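# Move corn cob from pot to blue plate

## Task

Lift the corn cob out of the pot and set it down on the blue plate, keeping the lid in place on the pot; at the end neither gripper may be in contact with the lid or the cob.

## Robot and tools

Robot: two 6-joint arms, left_arm and right_arm, each with a two-finger parallel gripper. In every row and every per-joint list the joints come in this order: waist (joint1), shoulder (joint2), elbow (joint3), wrist pitch (joint4), wrist yaw (joint5), wrist roll (joint6). Stated ranges in rad: waist -2.880 to 2.880, shoulder 0.000 to 3.142, elbow 0.000 to 3.019, wrist pitch -1.693 to 1.571, wrist yaw -1.571 to 1.571, wrist roll -2.094 to 2.094. The true end of a joint may differ from these by up to 0.084 rad.

Frames: the scene frame has its origin at table-top height halfway between the nominal arm bases, +z up, +x pointing out over the table, and left_arm on the +y side (image left/right does not follow these names). Calibrated bases in the scene frame: left_arm at (-0.053, +0.306, +0.024) m, quat_wxyz (+1.000, 0, 0, +0.019); right_arm at (+0.008, -0.233, +0.044) m, quat_wxyz (+1.000, 0, 0, -0.009). Each arm's gripper pose in the results is in that arm's own base frame, not the scene frame. The gripper's fingers point along its +z and open and close along its y. end_effector_position is the point midway between the pads, roughly 1 cm short of the fingertips. Printed hand poses may be off by a few cm, more when the arm is stretched far.

execute_actions(actions, cameras): actions is a list of up to 15 actions. Each action is a table of 1 to 15 rows. Each row is one control step of 1/30 s; if there are fewer than 15 rows, the last row is repeated to fill 15 steps. Every row holds 14 numbers in [-1, 1]: left_arm's six joint values then its opening, then right_arm's six joint values then its opening. Both arms must always be filled in. Joint values are offsets, not poses. They are counted from the Joint targets in force when that action begins, not from the previous row, so sending the same offset again moves the joint further. Scale: 1.0 equals 2.811 rad for waist and shoulder, 2.53 for the elbow, 2.575 for wrist pitch, 8.12 for wrist yaw and 9.528 for wrist roll. Opening is absolute: +1 fully open, -1 closed. To keep a gripper unchanged, resend its current command, because 0 means half open. If an action would take a joint more than 0.084 rad beyond its range, that action is rejected for both arms. A call with an empty actions list just returns the state and images. cameras: null, omitted or ["all"] returns every image; [] returns none.

move(target, speed, blend, opening_speed, blocking, cameras): target is either one 14-number row or a list of up to 15 rows. It uses the same layout and scale as above. Every row is an offset from the current Joint targets, never from the row before it. All joints of both arms are interpolated together, so the hand follows a curve, not a straight line. Obstacles and the other arm are not avoided. speed is the peak rad/s of the joint with the longest travel (0.01 to 12.57, default 0.5); give one value or one per target. blend is a corner-rounding radius in rad for lists (default 0). opening_speed sets the rate of gripper motion per second on the -1..+1 scale, at least 0.2; use it near its minimum when closing on the cob. blocking=false returns after about 0.5 s while the motion continues. Paths are at least 0.5 s long and at most 10 s. The result adds a 'move:' line: done, off_target (at rest but more than 0.035 rad from the target), moving, held or fault, plus limits=held if steps were withheld. Neither done nor off_target tells you whether there was contact.

wait(seconds 0 to 10) lets time pass while the last commands are held. stop() brakes a running move. zoom_image(camera, region=[x0, y0, x1, y1]) gives a close-up of the newest image of cam_head_left or cam_head_right. Pixels are counted from the top-left corner, and the region can be at most 504x504. read_manual(section="licences") returns only licence texts. finished_scene(scene) ends the current scene, given its number, and cannot be undone.

Results show: Joint positions and Joint velocities per arm (rad, rad/s), followed by the finger-pad gap (m; 0.094 means fully open). Joint targets is the base for your next offsets. Tool commands gives each gripper's current command. grip_measured is the measured opening on the command scale; it can read a few mm wide when empty and narrower than the part when squeezing. Joint torques are reported in N m, positive toward a larger angle; joints 3 and 4 wrap at ±28. Motor temperatures are also listed. 'joint sent to its limit' means a joint was driven to its true end. 'joint command not followed' means the clearance check altered that arm's targets.

Motion limits: each joint target can lead its measured angle only by a fixed amount (0.716 rad waist/shoulder, 0.645 elbow, 0.69 wrist pitch, 1.84 wrist yaw, 3.24 wrist roll). If a command would move the hand more than 110 mm from where it is, that arm's targets are scaled back. Large moves can therefore need several actions. Very small offsets may not move a joint at all.

Cameras: cam_head_left and cam_head_right are fixed head cameras, 672x504 pixels, with calibration given in the scene frame. They sit at about (-0.11, 0.01, 1.02) and (-0.11, -0.11, 1.01) m, looking down at the table, with focal length about 392 px. Their poses may have shifted slightly.

Gripping: a pad presses with roughly 50 to 64 N. It reaches full force once the command is about 0.05 below the reading at first touch (0.11 or more for a round part such as the cob). To let go, command an opening well above grip_measured.

Avoid: dropping the cob, releasing it while it is still moving, fast impacts, heavy pushing, and any contact or squeezing between the two arms, which can fail the task. Do not knock the lid off the pot. Do not let anything leave the table. Loose objects may occasionally be nudged by outside pushes. Motors heat up when holding loads, reaching far, or pushing against something. A MOTOR HOT line appears at 85 °C, and at 100 °C the arm goes limp for 30 s or more. If an arm is stuck pushing, command its targets back past its measured positions. End with both grippers clear of the cob and the lid.

Each tool is called as name(argument=value, ...), one argument or row to a line, values as JSON.

## Session

execute_actions(
  actions=[],
)

Scene clock: 0.00 s.
left_arm: end_effector_position=(+0.5605, -0.0848, +0.2469) grip_measured=+1.000 end_effector_quat_wxyz=(+0.409, +0.055, +0.855, +0.314) | right_arm: end_effector_position=(+0.9310, -0.0112, +0.3094) grip_measured=+1.000 end_effector_quat_wxyz=(+0.717, +0.276, +0.604, +0.213)
Joint positions: left_arm=[-0.371 1.48 1.116 -0.385 -0.81 0.127 0.094] | right_arm=[0.017 2.274 2.022 0.373 0.156 0.699 0.094]
Joint velocities: within noise
Joint torques (N m): no reading
Motor temperatures (°C): left_arm=[32 32 29 29 30 26 28] | right_arm=[26 30 30 28 29 27 25]
Heat: left arm: hottest waist 32 °C; right arm: hottest shoulder 30 °C.
Joint targets: left_arm=[-0.371 1.479 1.142 -0.380 -0.810 0.127] | right_arm=[0.017 2.261 2.053 0.380 0.156 0.699]
Tool commands: left_gripper/opening=+1.0 right_gripper/opening=+1.0

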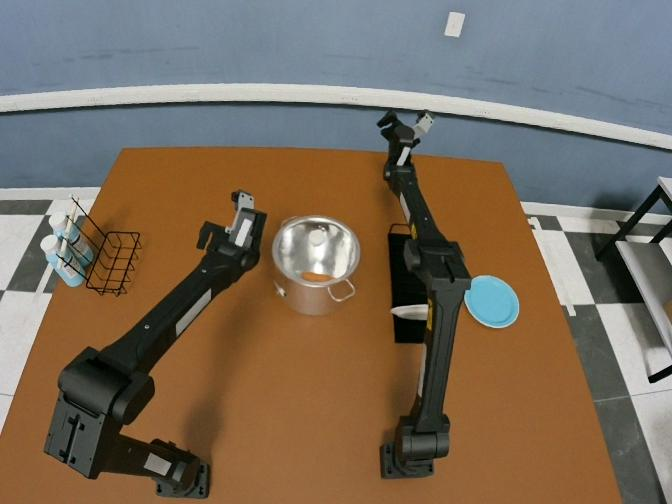

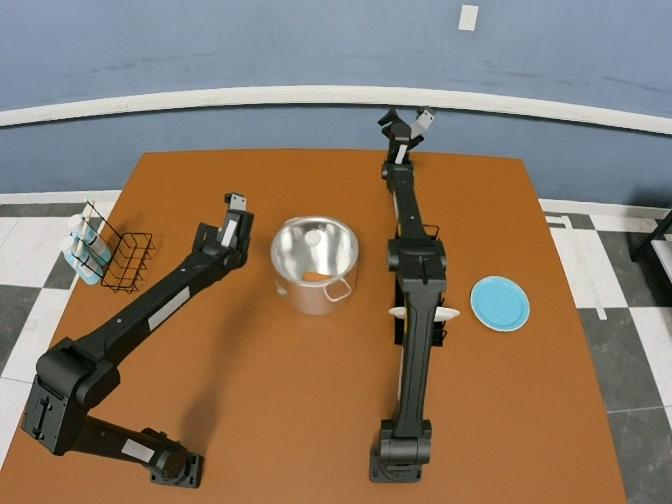

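zoom_image(
  camera="cam_head_left",
  region=[250, 190, 390, 330],
)

zoom_image(
  camera="cam_head_right",
  region=[250, 190, 390, 330],
)

Scaled by 3.600 from the camera's 672x504 image, which has a finer 960x720 frame.

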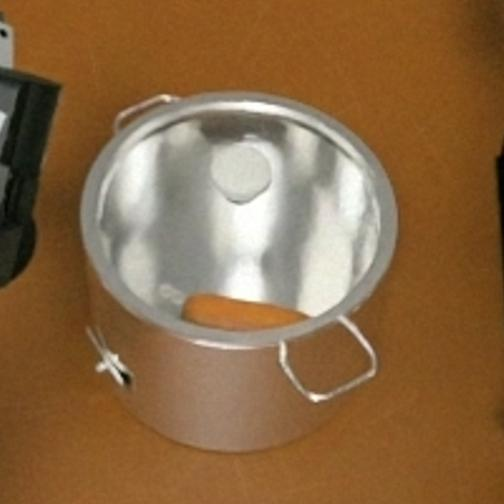

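Scaled by 3.600 from the camera's 672x504 image, which has a finer 960x720 frame.

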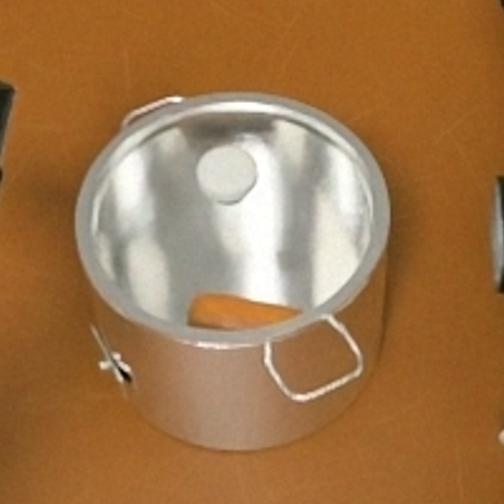

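zoom_image(
  camera="cam_head_left",
  region=[265, 205, 365, 295],
)

zoom_image(
  camera="cam_head_left",
  region=[360, 210, 530, 360],
)

Scaled by 5.040 from the camera's 672x504 image, which has a finer 960x720 frame.

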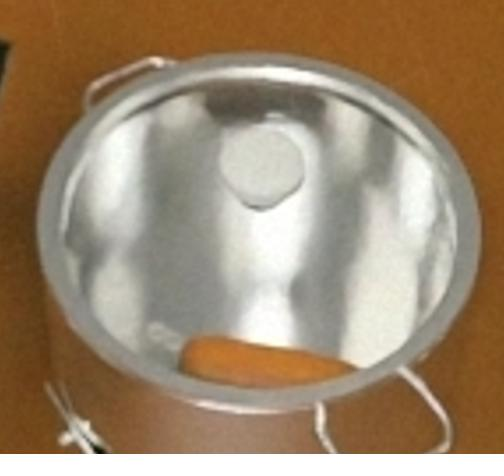

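Scaled by 2.965 from the camera's 672x504 image, which has a finer 960x720 frame.

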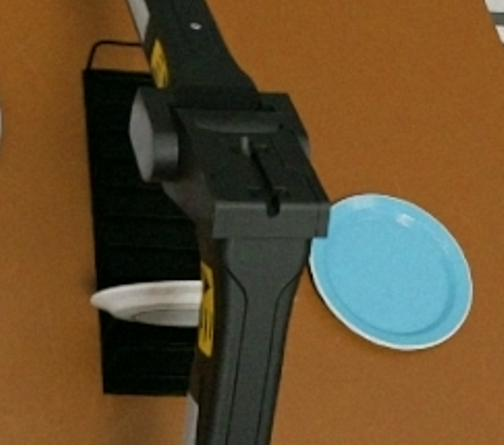

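zoom_image(
  camera="cam_head_left",
  region=[190, 180, 280, 270],
)

move(
  target=[-0.0491,0.2359,0.5162,-0.4955,0.0998,-0.0133,1,-0.1306,-0.2188,-0.164,-0.7546,-0.0192,-0.1993,1],
  speed=0.8,
)

Scaled by 5.600 from the camera's 672x504 image, which has a finer 960x720 frame.

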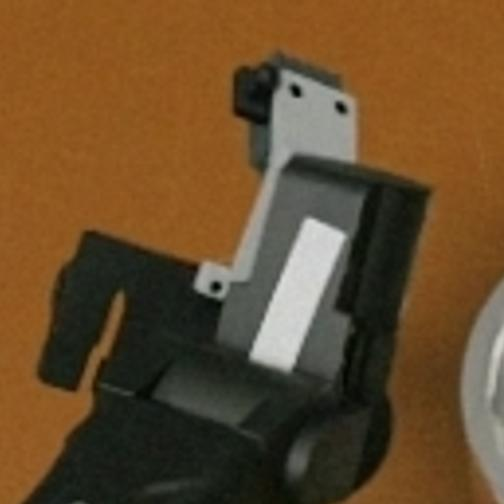

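Scene clock: 117.97 s.
left_arm: end_effector_position=(+0.6080, -0.3312, +0.2797) grip_measured=+1.000 end_effector_quat_wxyz=(+0.096, +0.253, +0.962, -0.022) | right_arm: end_effector_position=(+0.4761, -0.1694, +0.2486) grip_measured=+1.000 end_effector_quat_wxyz=(-0.002, -0.412, +0.911, +0.000)
Joint positions: left_arm=[-0.499 2.116 2.386 -1.645 -0.004 0.016 0.094] | right_arm=[-0.34 1.663 1.645 -1.556 0.003 -1.188 0.094]
Joint torques (N m): left_arm=[-2.37 -18.49 14.45 0.51 0.14 -0.12] | right_arm=[-0.15 -15.27 6.75 0.01 -0.32 -0.19]
Motor temperatures (°C): left_arm=[32 34 38 29 29 26 28] | right_arm=[26 35 40 28 28 27 25]
Heat: left arm: hottest elbow 38 °C; right arm: hottest elbow 40 °C.
Joint targets: left_arm=[-0.509 2.142 2.448 -1.656 0.000 0.000] | right_arm=[-0.350 1.646 1.638 -1.563 0.000 -1.200]
move: off_target (left_arm); left_arm: the elbow is farthest, 0.062 rad from its target

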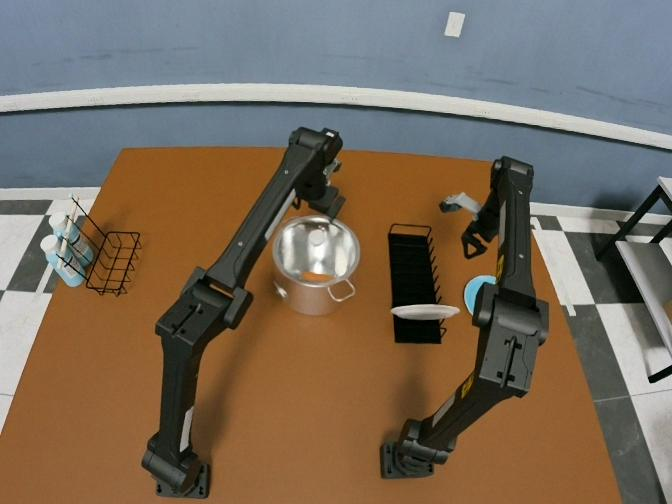

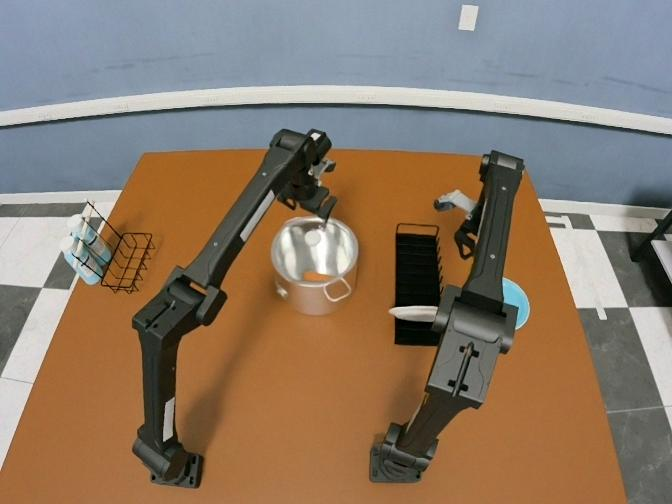

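zoom_image(
  camera="cam_head_left",
  region=[260, 120, 400, 260],
)

zoom_image(
  camera="cam_head_right",
  region=[260, 120, 400, 260],
)

Scaled by 3.600 from the camera's 672x504 image, which has a finer 960x720 frame.

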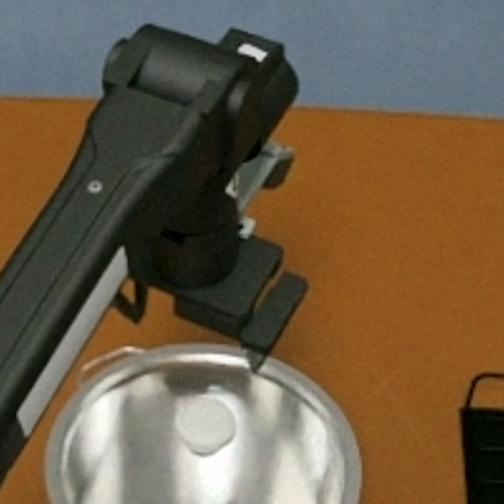

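Scaled by 3.600 from the camera's 672x504 image, which has a finer 960x720 frame.

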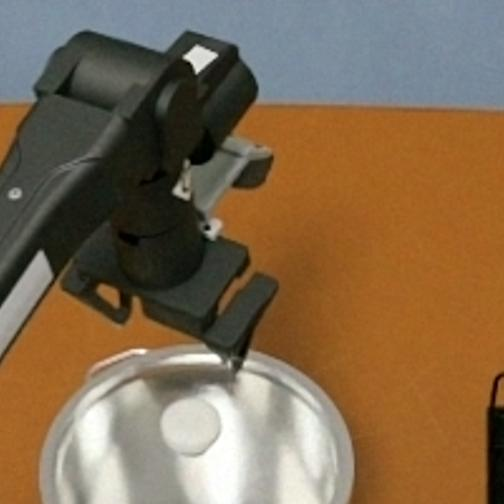

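move(
  target=[-0.0075,-0.0039,-0.0791,0.0823,0,0,1,0,0,0,0,0,0,1],
  speed=0.3,
)

zoom_image(
  camera="cam_head_left",
  region=[260, 160, 380, 280],
)

zoom_image(
  camera="cam_head_right",
  region=[260, 160, 380, 280],
)

Scene clock: 139.60 s.
left_arm: end_effector_position=(+0.6217, -0.3548, +0.2352) grip_measured=+1.000 end_effector_quat_wxyz=(+0.122, +0.262, +0.957, -0.030) | right_arm: end_effector_position=(+0.4761, -0.1693, +0.2486) grip_measured=+1.000 end_effector_quat_wxyz=(-0.002, -0.412, +0.911, +0.000)
Joint positions: left_arm=[-0.519 2.116 2.259 -1.461 -0.004 0.016 0.094] | right_arm=[-0.34 1.663 1.645 -1.556 0.003 -1.189 0.094]
Joint torques (N m): left_arm=[-2.9 -19.08 8.44 1.98 0.14 -0.15] | right_arm=[-0.15 -15.27 6.75 0.02 -0.32 -0.17]
Heat: left arm: hottest elbow 40 °C; right arm: hottest elbow 37 °C.
Joint targets: left_arm=[-0.530 2.131 2.248 -1.444 0.000 0.000] | right_arm=[-0.350 1.646 1.638 -1.563 0.000 -1.200]
move: done

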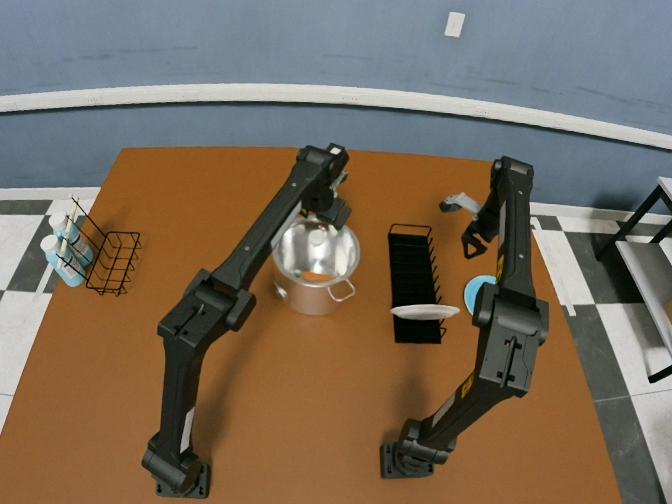

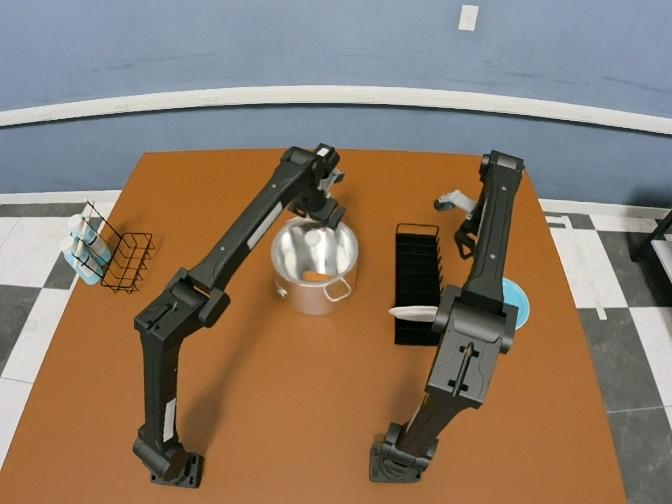

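Scaled by 4.200 from the camera's 672x504 image, which has a finer 960x720 frame.

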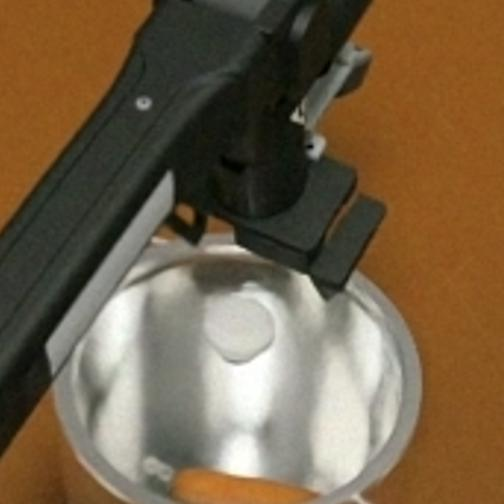

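Scaled by 4.200 from the camera's 672x504 image, which has a finer 960x720 frame.

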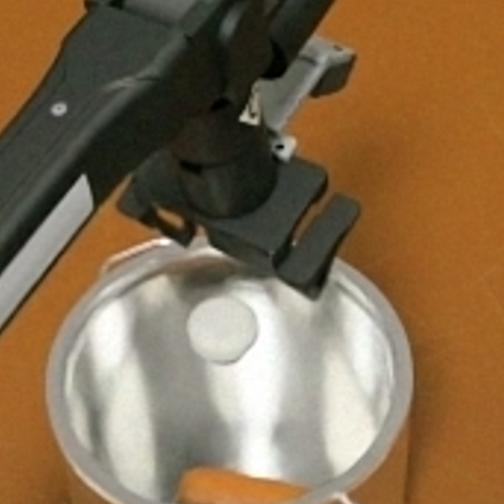

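move(
  target=[
    [0.0039,-0.011,-0.0202,-0.0058,0,0,1,0,0,0,0,0,0,1],
    [0.0039,-0.0128,-0.0862,0.0598,0,0,1,0,0,0,0,0,0,1],
  ],
  speed=0.15,
)

zoom_image(
  camera="cam_head_left",
  region=[260, 160, 380, 280],
)

zoom_image(
  camera="cam_head_right",
  region=[260, 160, 380, 280],
)

Scene clock: 158.00 s.
left_arm: end_effector_position=(+0.6114, -0.3503, +0.1998) grip_measured=+1.000 end_effector_quat_wxyz=(+0.127, +0.262, +0.956, -0.034) | right_arm: end_effector_position=(+0.4761, -0.1693, +0.2486) grip_measured=+1.000 end_effector_quat_wxyz=(-0.002, -0.412, +0.911, +0.000)
Joint positions: left_arm=[-0.519 2.056 2.065 -1.315 0.003 0.015 0.094] | right_arm=[-0.34 1.663 1.645 -1.556 0.003 -1.189 0.094]
Joint torques (N m): left_arm=[-1.55 -17.2 6.5 2.17 -0.11 -0.11] | right_arm=[-0.15 -15.27 6.75 0.02 -0.32 -0.18]
Heat: left arm: hottest elbow 39 °C; right arm: hottest elbow 36 °C.
Joint targets: left_arm=[-0.519 2.095 2.030 -1.290 0.000 0.000] | right_arm=[-0.350 1.646 1.638 -1.563 0.000 -1.200]
move: off_target (left_arm); left_arm: the shoulder is farthest, 0.039 rad from its target

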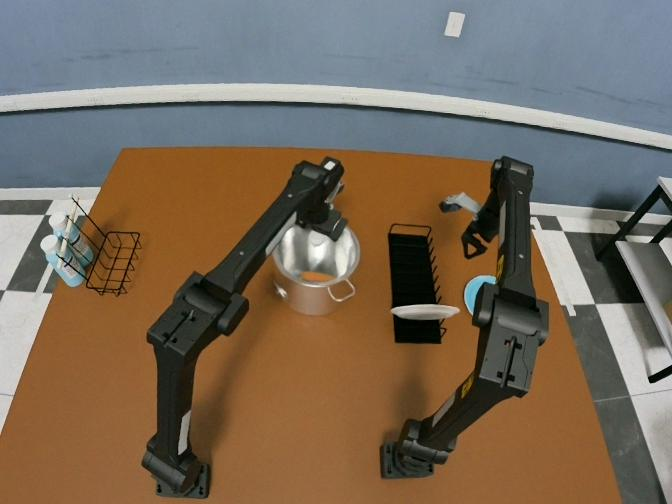

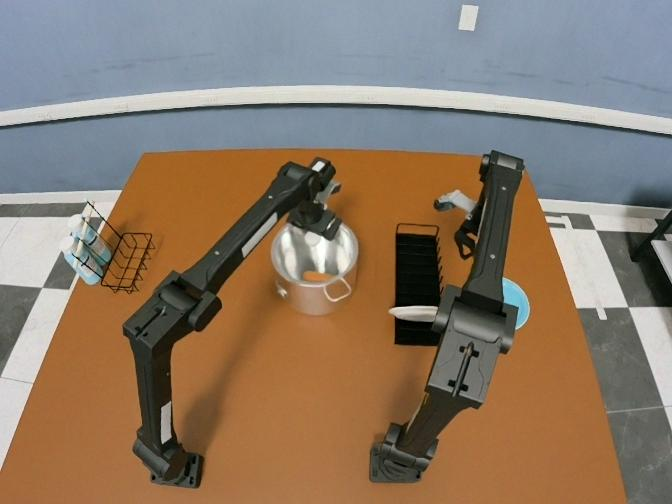

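Scaled by 4.200 from the camera's 672x504 image, which has a finer 960x720 frame.

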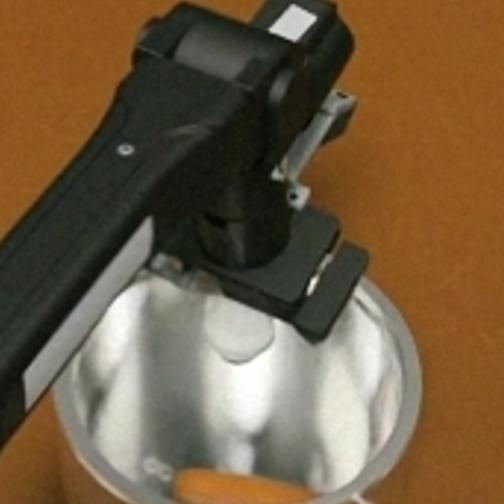

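Scaled by 4.200 from the camera's 672x504 image, which has a finer 960x720 frame.

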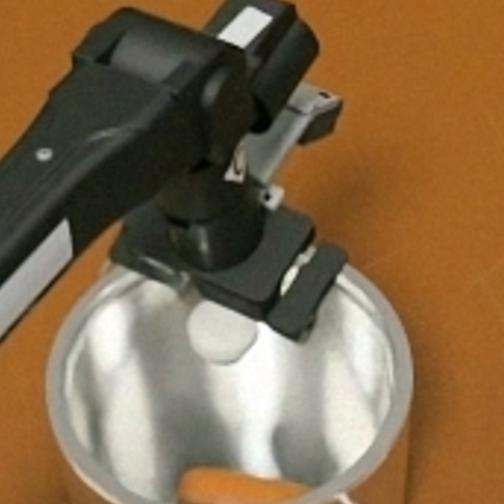

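move(
  target=[0.006,-0.007,0.02,-0.02,0,0,1,0,0,0,0,0,0,1],
  speed=0.1,
  cameras=["cam_head_left"],
)

zoom_image(
  camera="cam_head_left",
  region=[280, 190, 360, 270],
)

Scene clock: 172.87 s.
left_arm: end_effector_position=(+0.6112, -0.3481, +0.2004) grip_measured=+1.000 end_effector_quat_wxyz=(+0.125, +0.257, +0.958, -0.034) | right_arm: end_effector_position=(+0.4761, -0.1693, +0.2486) grip_measured=+1.000 end_effector_quat_wxyz=(-0.002, -0.412, +0.911, +0.000)
Joint positions: left_arm=[-0.516 2.054 2.064 -1.32 0.004 0.007 0.094] | right_arm=[-0.34 1.663 1.645 -1.556 0.003 -1.189 0.094]
Joint torques (N m): left_arm=[-0.5 -18.43 10.81 0.24 -0.14 -0.1] | right_arm=[-0.15 -15.27 6.75 0.02 -0.32 -0.17]
Heat: left arm: hottest elbow 38 °C; right arm: hottest elbow 36 °C.
Joint targets: left_arm=[-0.502 2.075 2.080 -1.342 0.000 0.000] | right_arm=[-0.350 1.646 1.638 -1.563 0.000 -1.200]
move: done
Images, in order (width x height): cam_head_left 672x504.

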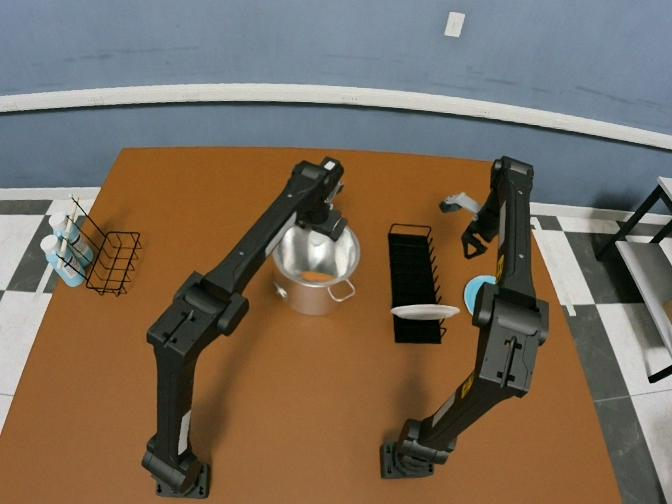

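Scaled by 6.300 from the camera's 672x504 image, which has a finer 960x720 frame.

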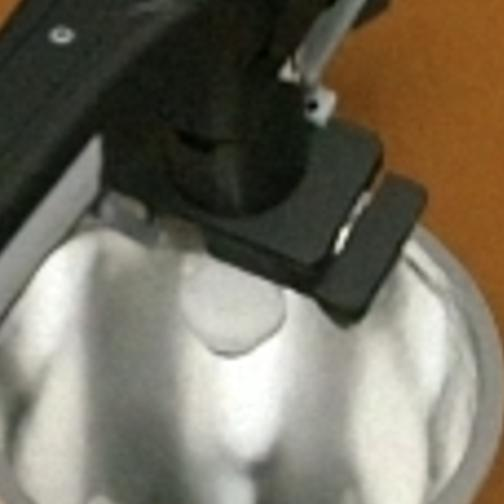

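move(
  target=[0.0043,0.0036,-0.0395,0.0357,0,0,1,0,0,0,0,0,0,1],
  speed=0.1,
  cameras=["cam_head_left"],
)

zoom_image(
  camera="cam_head_left",
  region=[280, 190, 360, 270],
)

Scene clock: 200.57 s.
left_arm: end_effector_position=(+0.6120, -0.3474, +0.1983) grip_measured=+1.000 end_effector_quat_wxyz=(+0.138, +0.255, +0.956, -0.042) | right_arm: end_effector_position=(+0.4761, -0.1693, +0.2486) grip_measured=+1.000 end_effector_quat_wxyz=(-0.002, -0.412, +0.911, +0.000)
Joint positions: left_arm=[-0.513 2.034 2.021 -1.27 0.012 0.006 0.094] | right_arm=[-0.34 1.663 1.645 -1.556 0.003 -1.189 0.094]
Joint torques (N m): left_arm=[0.15 -16.03 5.75 2.07 -0.4 -0.01] | right_arm=[-0.15 -15.27 6.74 0.03 -0.32 -0.17]
Motor temperatures (°C): left_arm=[31 37 38 28 29 26 28] | right_arm=[26 34 35 28 28 27 25]
Heat: left arm: hottest elbow 38 °C; right arm: hottest elbow 35 °C.
Joint targets: left_arm=[-0.490 2.086 1.980 -1.250 0.000 0.000] | right_arm=[-0.350 1.646 1.638 -1.563 0.000 -1.200]
move: off_target (left_arm); left_arm: the shoulder is farthest, 0.051 rad from its target
Images, in order (width x height): cam_head_left 672x504.

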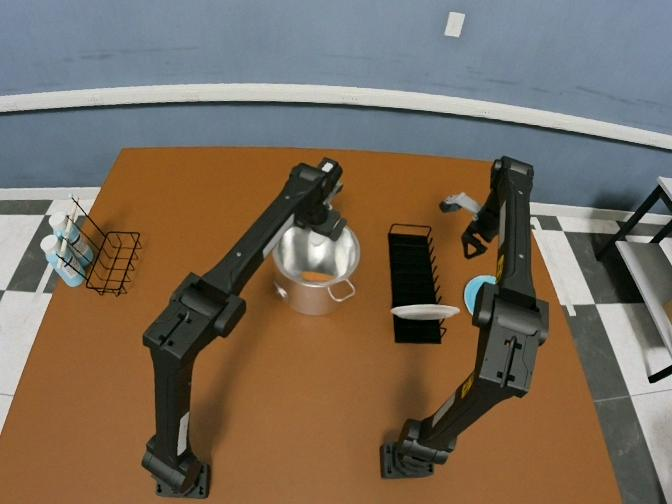

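Scaled by 6.300 from the camera's 672x504 image, which has a finer 960x720 frame.

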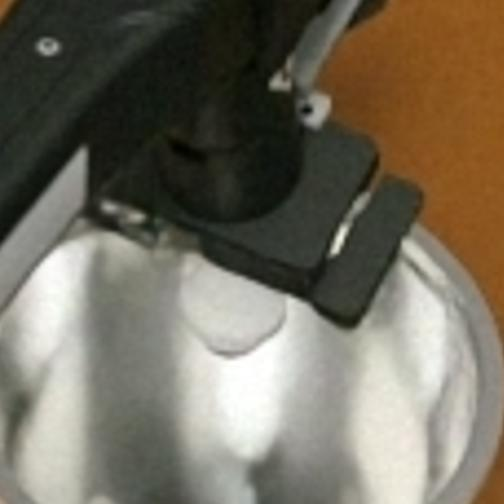

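move(
  target=[
    [-0.002,-0.0146,0.0277,-0.0155,0,0,1,0,0,0,0,0,0,1],
    [-0.002,-0.0146,0.0277,-0.0155,0,0,0.0,0,0,0,0,0,0,1],
  ],
  speed=0.1,
  opening_speed=0.4,
  cameras=["cam_head_left"],
)

zoom_image(
  camera="cam_head_left",
  region=[280, 190, 360, 270],
)

Scene clock: 224.50 s.
left_arm: end_effector_position=(+0.6111, -0.3490, +0.2040) grip_measured=+0.004 end_effector_quat_wxyz=(+0.142, +0.256, +0.955, -0.044) | right_arm: end_effector_position=(+0.4761, -0.1693, +0.2486) grip_measured=+1.000 end_effector_quat_wxyz=(-0.002, -0.412, +0.911, +0.000)
Joint positions: left_arm=[-0.515 2.027 2.024 -1.27 0.015 0.006 0.047] | right_arm=[-0.34 1.663 1.645 -1.556 0.003 -1.189 0.094]
Joint torques (N m): left_arm=[-0.26 -18.49 11.79 0.49 -0.52 0] | right_arm=[-0.15 -15.27 6.74 0.03 -0.32 -0.17]
Heat: left arm: hottest shoulder 36 °C; right arm: hottest elbow 35 °C.
Joint targets: left_arm=[-0.496 2.044 2.051 -1.290 0.000 0.000] | right_arm=[-0.350 1.646 1.638 -1.563 0.000 -1.200]
move: done
Images, in order (width x height): cam_head_left 672x504.

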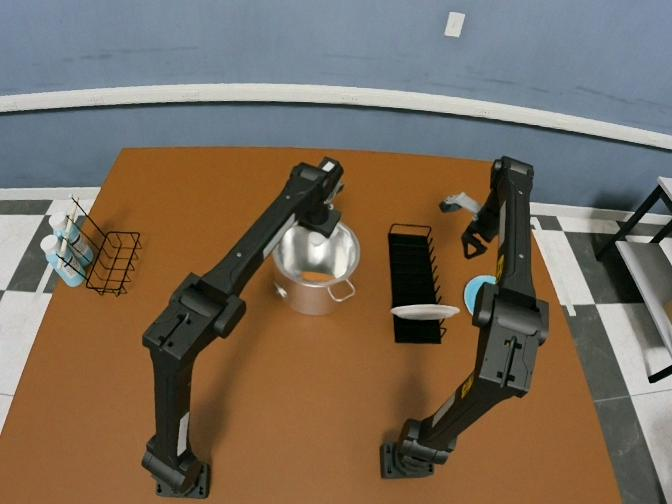

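Scaled by 6.300 from the camera's 672x504 image, which has a finer 960x720 frame.

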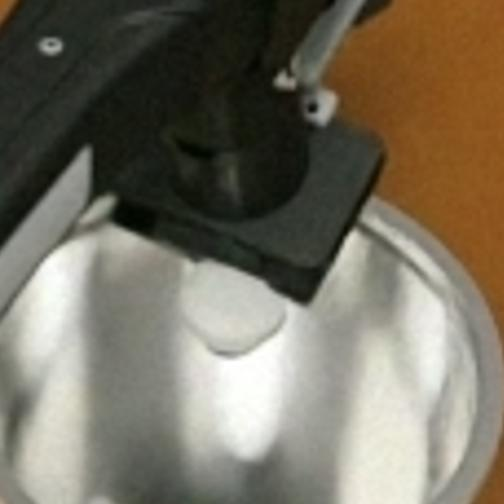

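move(
  target=[0,0,0,0,0,0,-0.4,0,0,0,0,0,0,1],
  speed=0.1,
  opening_speed=0.3,
  cameras=["cam_head_left"],
)

zoom_image(
  camera="cam_head_left",
  region=[280, 190, 360, 270],
)

zoom_image(
  camera="cam_head_right",
  region=[280, 190, 360, 270],
)

Scene clock: 235.13 s.
left_arm: end_effector_position=(+0.6096, -0.3539, +0.2063) grip_measured=-0.394 end_effector_quat_wxyz=(+0.144, +0.258, +0.954, -0.045) | right_arm: end_effector_position=(+0.4761, -0.1693, +0.2486) grip_measured=+1.000 end_effector_quat_wxyz=(-0.002, -0.412, +0.911, +0.000)
Joint positions: left_arm=[-0.522 2.027 2.029 -1.27 0.014 0.004 0.028] | right_arm=[-0.34 1.663 1.645 -1.556 0.003 -1.189 0.094]
Joint torques (N m): left_arm=[0.56 -18.49 11.37 0.36 -0.52 -0.03] | right_arm=[-0.21 -15.27 6.75 0.03 -0.32 -0.17]
Heat: left arm: hottest elbow 38 °C; right arm: hottest elbow 35 °C.
Joint targets: left_arm=[-0.496 2.044 2.051 -1.290 0.000 0.000] | right_arm=[-0.350 1.646 1.638 -1.563 0.000 -1.200]
move: done
Images, in order (width x height): cam_head_left 672x504.

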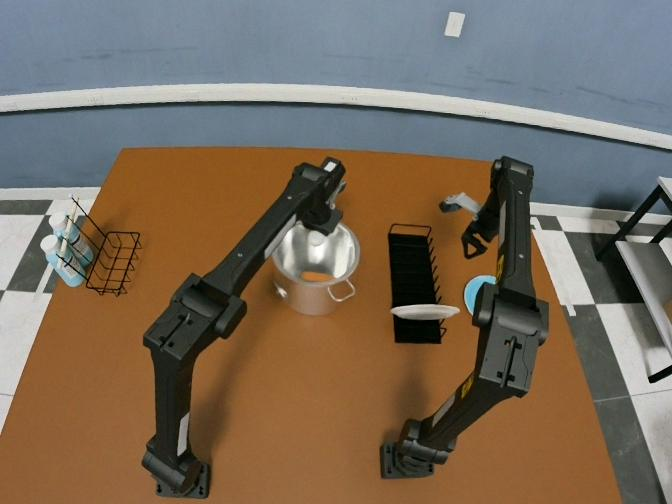

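Scaled by 6.300 from the camera's 672x504 image, which has a finer 960x720 frame.

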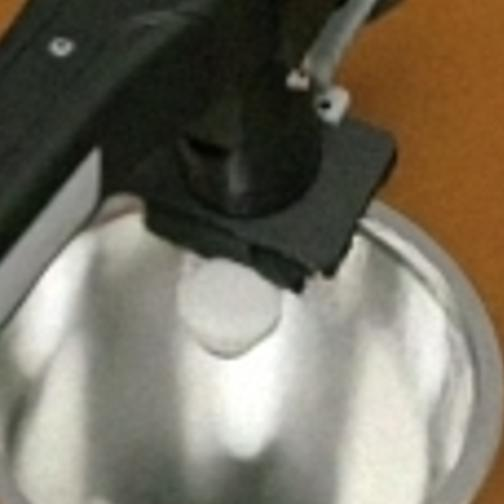

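This scene's latest camera images include none from cam_head_right. They are from: cam_head_left. cam_head_right's image comes with the result of a call that names it in "cameras".

move(
  target=[
    [0,-0.005,0.02,-0.0233,0,0,1,0,0,0,0,0,0,1],
    [-0.005,-0.0174,-0.0043,-0.0194,0,0,1,0,0,0,0,0,0,1],
  ],
  speed=0.15,
)

zoom_image(
  camera="cam_head_left",
  region=[280, 190, 360, 270],
)

zoom_image(
  camera="cam_head_right",
  region=[280, 190, 360, 270],
)

Scene clock: 262.80 s.
left_arm: end_effector_position=(+0.6036, -0.3379, +0.2058) grip_measured=+0.998 end_effector_quat_wxyz=(+0.119, +0.252, +0.960, -0.033) | right_arm: end_effector_position=(+0.4761, -0.1693, +0.2486) grip_measured=+1.000 end_effector_quat_wxyz=(-0.002, -0.412, +0.911, +0.000)
Joint positions: left_arm=[-0.509 2.026 2.035 -1.331 0.004 0.004 0.094] | right_arm=[-0.34 1.663 1.645 -1.556 0.003 -1.189 0.094]
Joint torques (N m): left_arm=[-1.67 -22.07 9.87 0.81 -0.16 0] | right_arm=[-0.15 -15.27 6.74 0.03 -0.32 -0.17]
Heat: left arm: hottest elbow 40 °C; right arm: hottest elbow 35 °C.
Joint targets: left_arm=[-0.510 1.995 2.040 -1.340 0.000 0.000] | right_arm=[-0.350 1.646 1.638 -1.563 0.000 -1.200]
move: done

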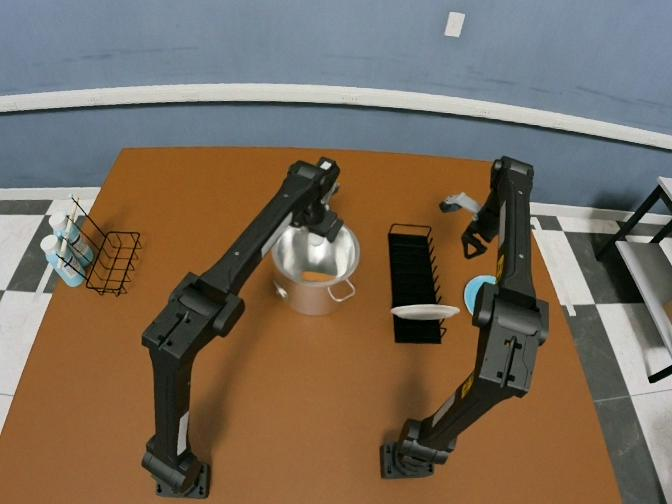

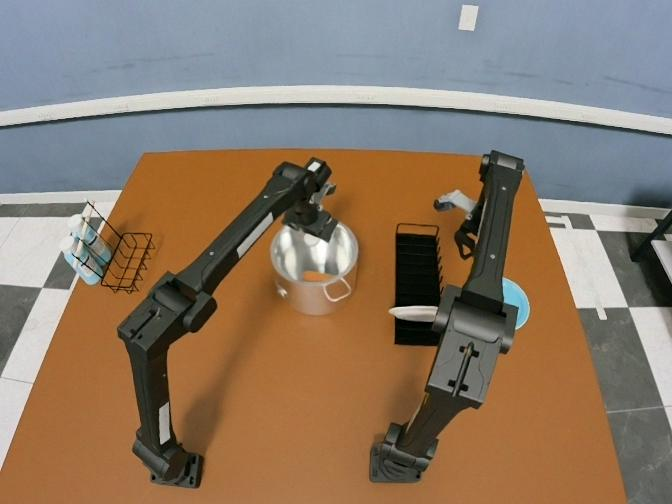

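Scaled by 6.300 from the camera's 672x504 image, which has a finer 960x720 frame.

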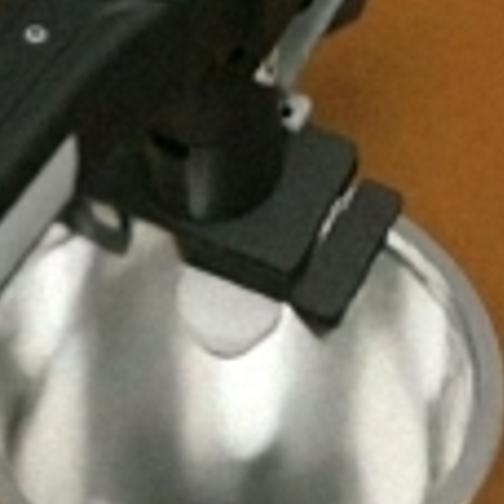

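Scaled by 6.300 from the camera's 672x504 image, which has a finer 960x720 frame.

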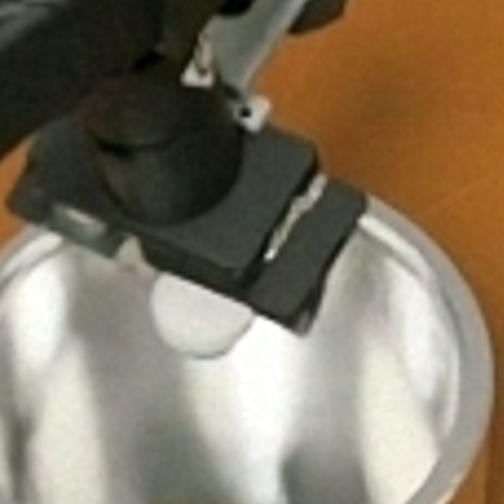

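move(
  target=[-0.0107,-0.0213,-0.0553,0.0369,0,0,1,0,0,0,0,0,0,1],
  speed=0.15,
)

zoom_image(
  camera="cam_head_left",
  region=[280, 190, 360, 270],
)

zoom_image(
  camera="cam_head_right",
  region=[280, 190, 360, 270],
)

Scene clock: 285.17 s.
left_arm: end_effector_position=(+0.5830, -0.3395, +0.2032) grip_measured=+0.999 end_effector_quat_wxyz=(+0.130, +0.259, +0.956, -0.037) | right_arm: end_effector_position=(+0.4761, -0.1693, +0.2486) grip_measured=+1.000 end_effector_quat_wxyz=(-0.002, -0.412, +0.911, +0.000)
Joint positions: left_arm=[-0.526 1.957 1.916 -1.259 0.004 0.004 0.094] | right_arm=[-0.34 1.663 1.645 -1.556 0.003 -1.189 0.094]
Joint torques (N m): left_arm=[-2.9 -20.6 8.02 1.85 -0.14 0.01] | right_arm=[-0.15 -15.21 6.74 0.03 -0.32 -0.17]
Heat: left arm: hottest elbow 40 °C; right arm: hottest elbow 35 °C.
Joint targets: left_arm=[-0.540 1.936 1.900 -1.245 0.000 0.000] | right_arm=[-0.350 1.646 1.638 -1.563 0.000 -1.200]
move: done

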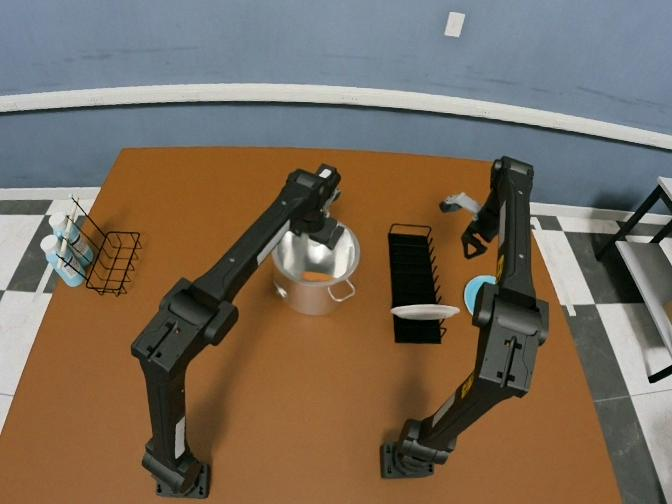

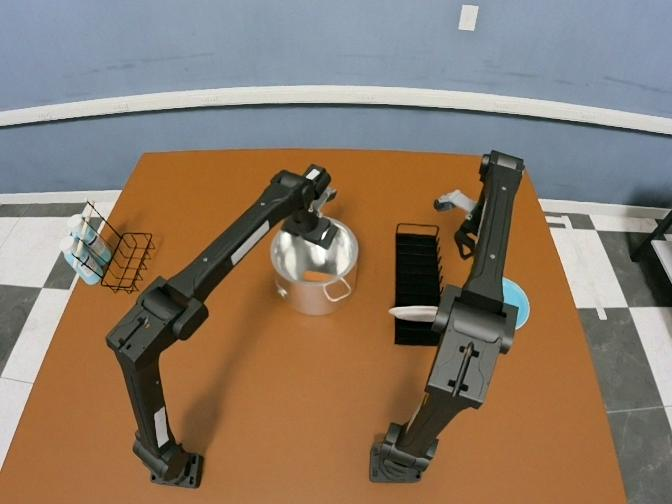

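Scaled by 6.300 from the camera's 672x504 image, which has a finer 960x720 frame.

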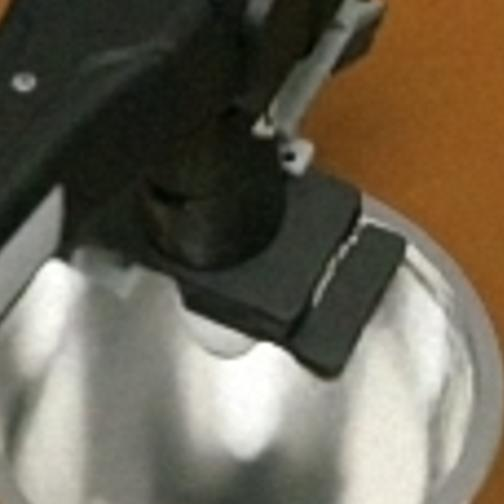

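Scaled by 6.300 from the camera's 672x504 image, which has a finer 960x720 frame.

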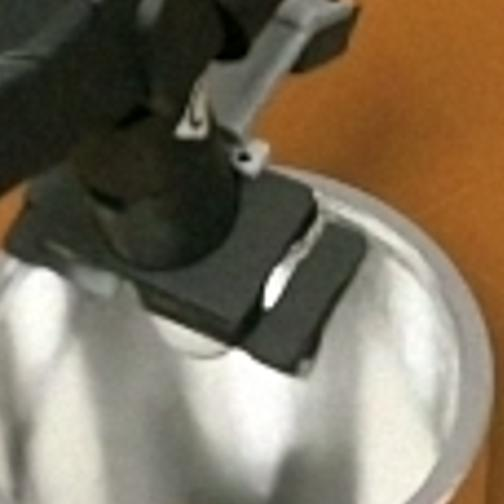

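Free of knob collision. Close slowly here.

move(
  target=[0,0,0,0,0,0,-0.05,0,0,0,0,0,0,1],
  opening_speed=0.5,
  cameras=[],
)

move(
  target=[0,0,0,0,0,0,-0.3,0,0,0,0,0,0,1],
  opening_speed=0.3,
)

zoom_image(
  camera="cam_head_left",
  region=[280, 190, 360, 270],
)

zoom_image(
  camera="cam_head_right",
  region=[280, 190, 360, 270],
)

Scene clock: 293.20 s.
left_arm: end_effector_position=(+0.5824, -0.3400, +0.2062) grip_measured=-0.046 end_effector_quat_wxyz=(+0.132, +0.260, +0.956, -0.036) | right_arm: end_effector_position=(+0.4761, -0.1693, +0.2486) grip_measured=+1.000 end_effector_quat_wxyz=(-0.002, -0.412, +0.911, +0.000)
Joint positions: left_arm=[-0.527 1.952 1.916 -1.259 0.002 0.004 0.045] | right_arm=[-0.34 1.663 1.645 -1.556 0.003 -1.189 0.094]
Joint torques (N m): left_arm=[-2.78 -20.01 8.09 1.7 -0.05 -0.01] | right_arm=[-0.15 -15.27 6.74 0.03 -0.32 -0.17]
Heat: left arm: hottest elbow 39 °C; right arm: hottest elbow 35 °C.
Joint targets: left_arm=[-0.540 1.936 1.900 -1.245 0.000 0.000] | right_arm=[-0.350 1.646 1.638 -1.563 0.000 -1.200]
move: done
No camera images: "cameras" was empty.

Scene clock: 294.23 s.
left_arm: end_effector_position=(+0.5824, -0.3400, +0.2062) grip_measured=-0.121 end_effector_quat_wxyz=(+0.132, +0.260, +0.956, -0.036) | right_arm: end_effector_position=(+0.4761, -0.1693, +0.2486) grip_measured=+1.000 end_effector_quat_wxyz=(-0.002, -0.412, +0.911, +0.000)
Joint positions: left_arm=[-0.527 1.952 1.916 -1.259 0.002 0.004 0.041] | right_arm=[-0.34 1.663 1.645 -1.556 0.003 -1.189 0.094]
Joint torques (N m): left_arm=[-2.49 -19.96 7.99 1.96 -0.07 0.04] | right_arm=[-0.15 -15.27 6.74 0.03 -0.32 -0.17]
Heat: left arm: hottest elbow 39 °C; right arm: hottest elbow 35 °C.
Joint targets: left_arm=[-0.540 1.936 1.900 -1.245 0.000 0.000] | right_arm=[-0.350 1.646 1.638 -1.563 0.000 -1.200]
move: done

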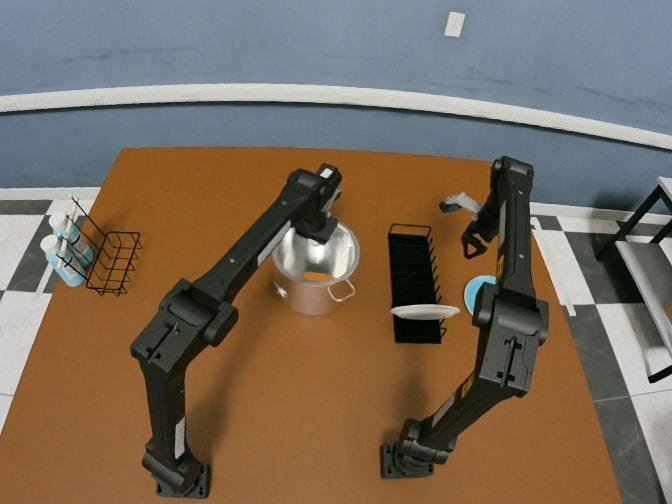

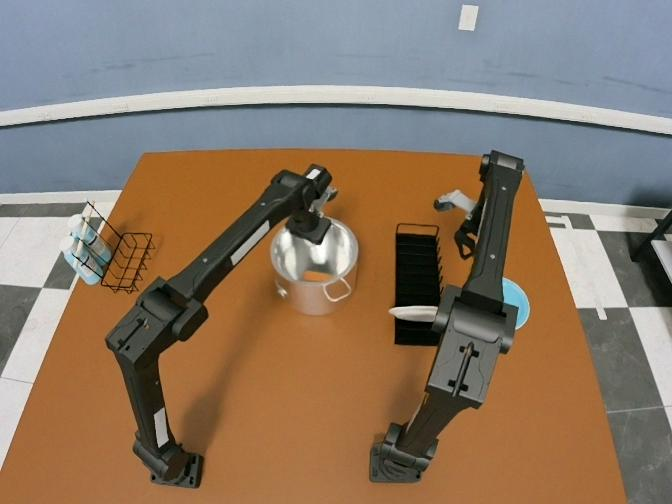

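Scaled by 6.300 from the camera's 672x504 image, which has a finer 960x720 frame.

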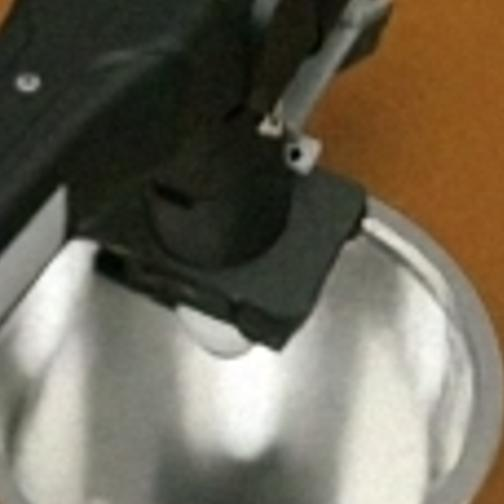

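Scaled by 6.300 from the camera's 672x504 image, which has a finer 960x720 frame.

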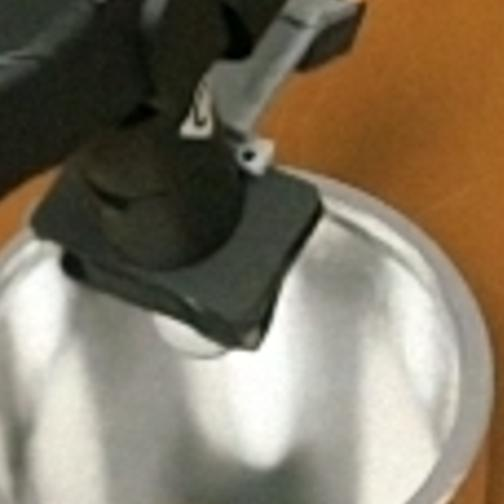

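move(
  target=[0,0.0228,0.1423,-0.1184,0,0,-0.5,0,0,0,0,0,0,1],
  speed=0.25,
)

zoom_image(
  camera="cam_head_left",
  region=[240, 140, 400, 300],
)

Scene clock: 307.83 s.
left_arm: end_effector_position=(+0.5762, -0.3375, +0.2638) grip_measured=-0.121 end_effector_quat_wxyz=(+0.091, +0.262, +0.960, -0.025) | right_arm: end_effector_position=(+0.4761, -0.1693, +0.2486) grip_measured=+1.000 end_effector_quat_wxyz=(-0.002, -0.412, +0.911, +0.000)
Joint positions: left_arm=[-0.529 2.01 2.17 -1.541 0.002 0.004 0.041] | right_arm=[-0.34 1.663 1.645 -1.556 0.003 -1.189 0.094]
Joint torques (N m): left_arm=[-2.43 -20.13 17.01 0.77 -0.03 -0.01] | right_arm=[-0.15 -15.27 6.75 0.03 -0.32 -0.17]
Heat: left arm: hottest elbow 39 °C; right arm: hottest shoulder 34 °C.
Joint targets: left_arm=[-0.540 2.000 2.260 -1.550 0.000 0.000] | right_arm=[-0.350 1.646 1.638 -1.563 0.000 -1.200]
move: off_target (left_arm); left_arm: the elbow is farthest, 0.090 rad from its target

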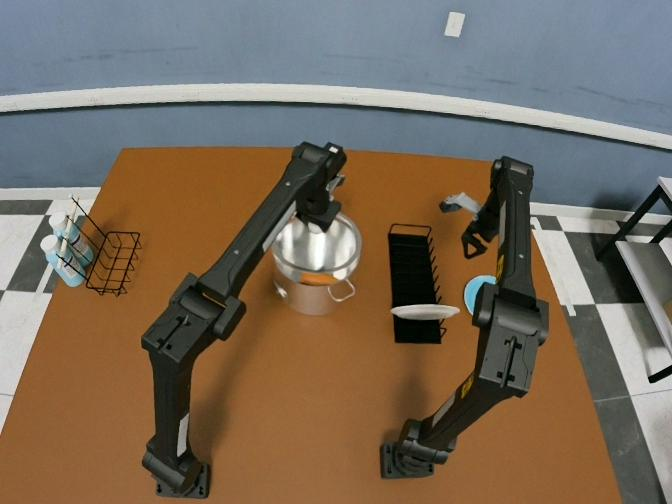

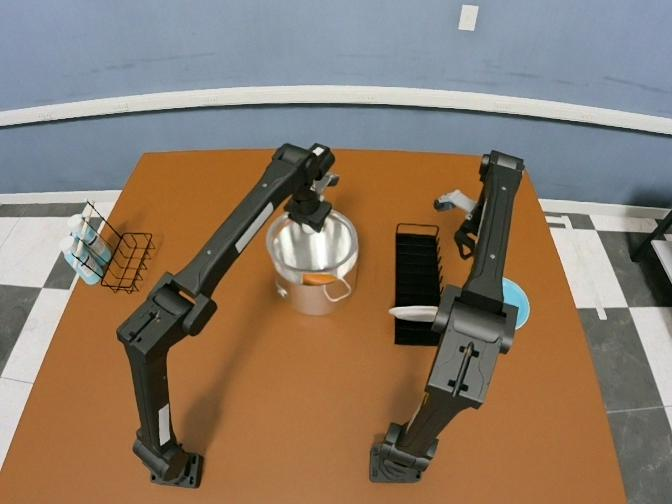

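Scaled by 3.150 from the camera's 672x504 image, which has a finer 960x720 frame.

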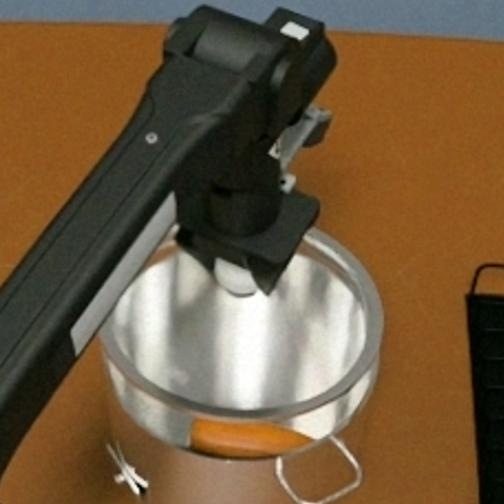

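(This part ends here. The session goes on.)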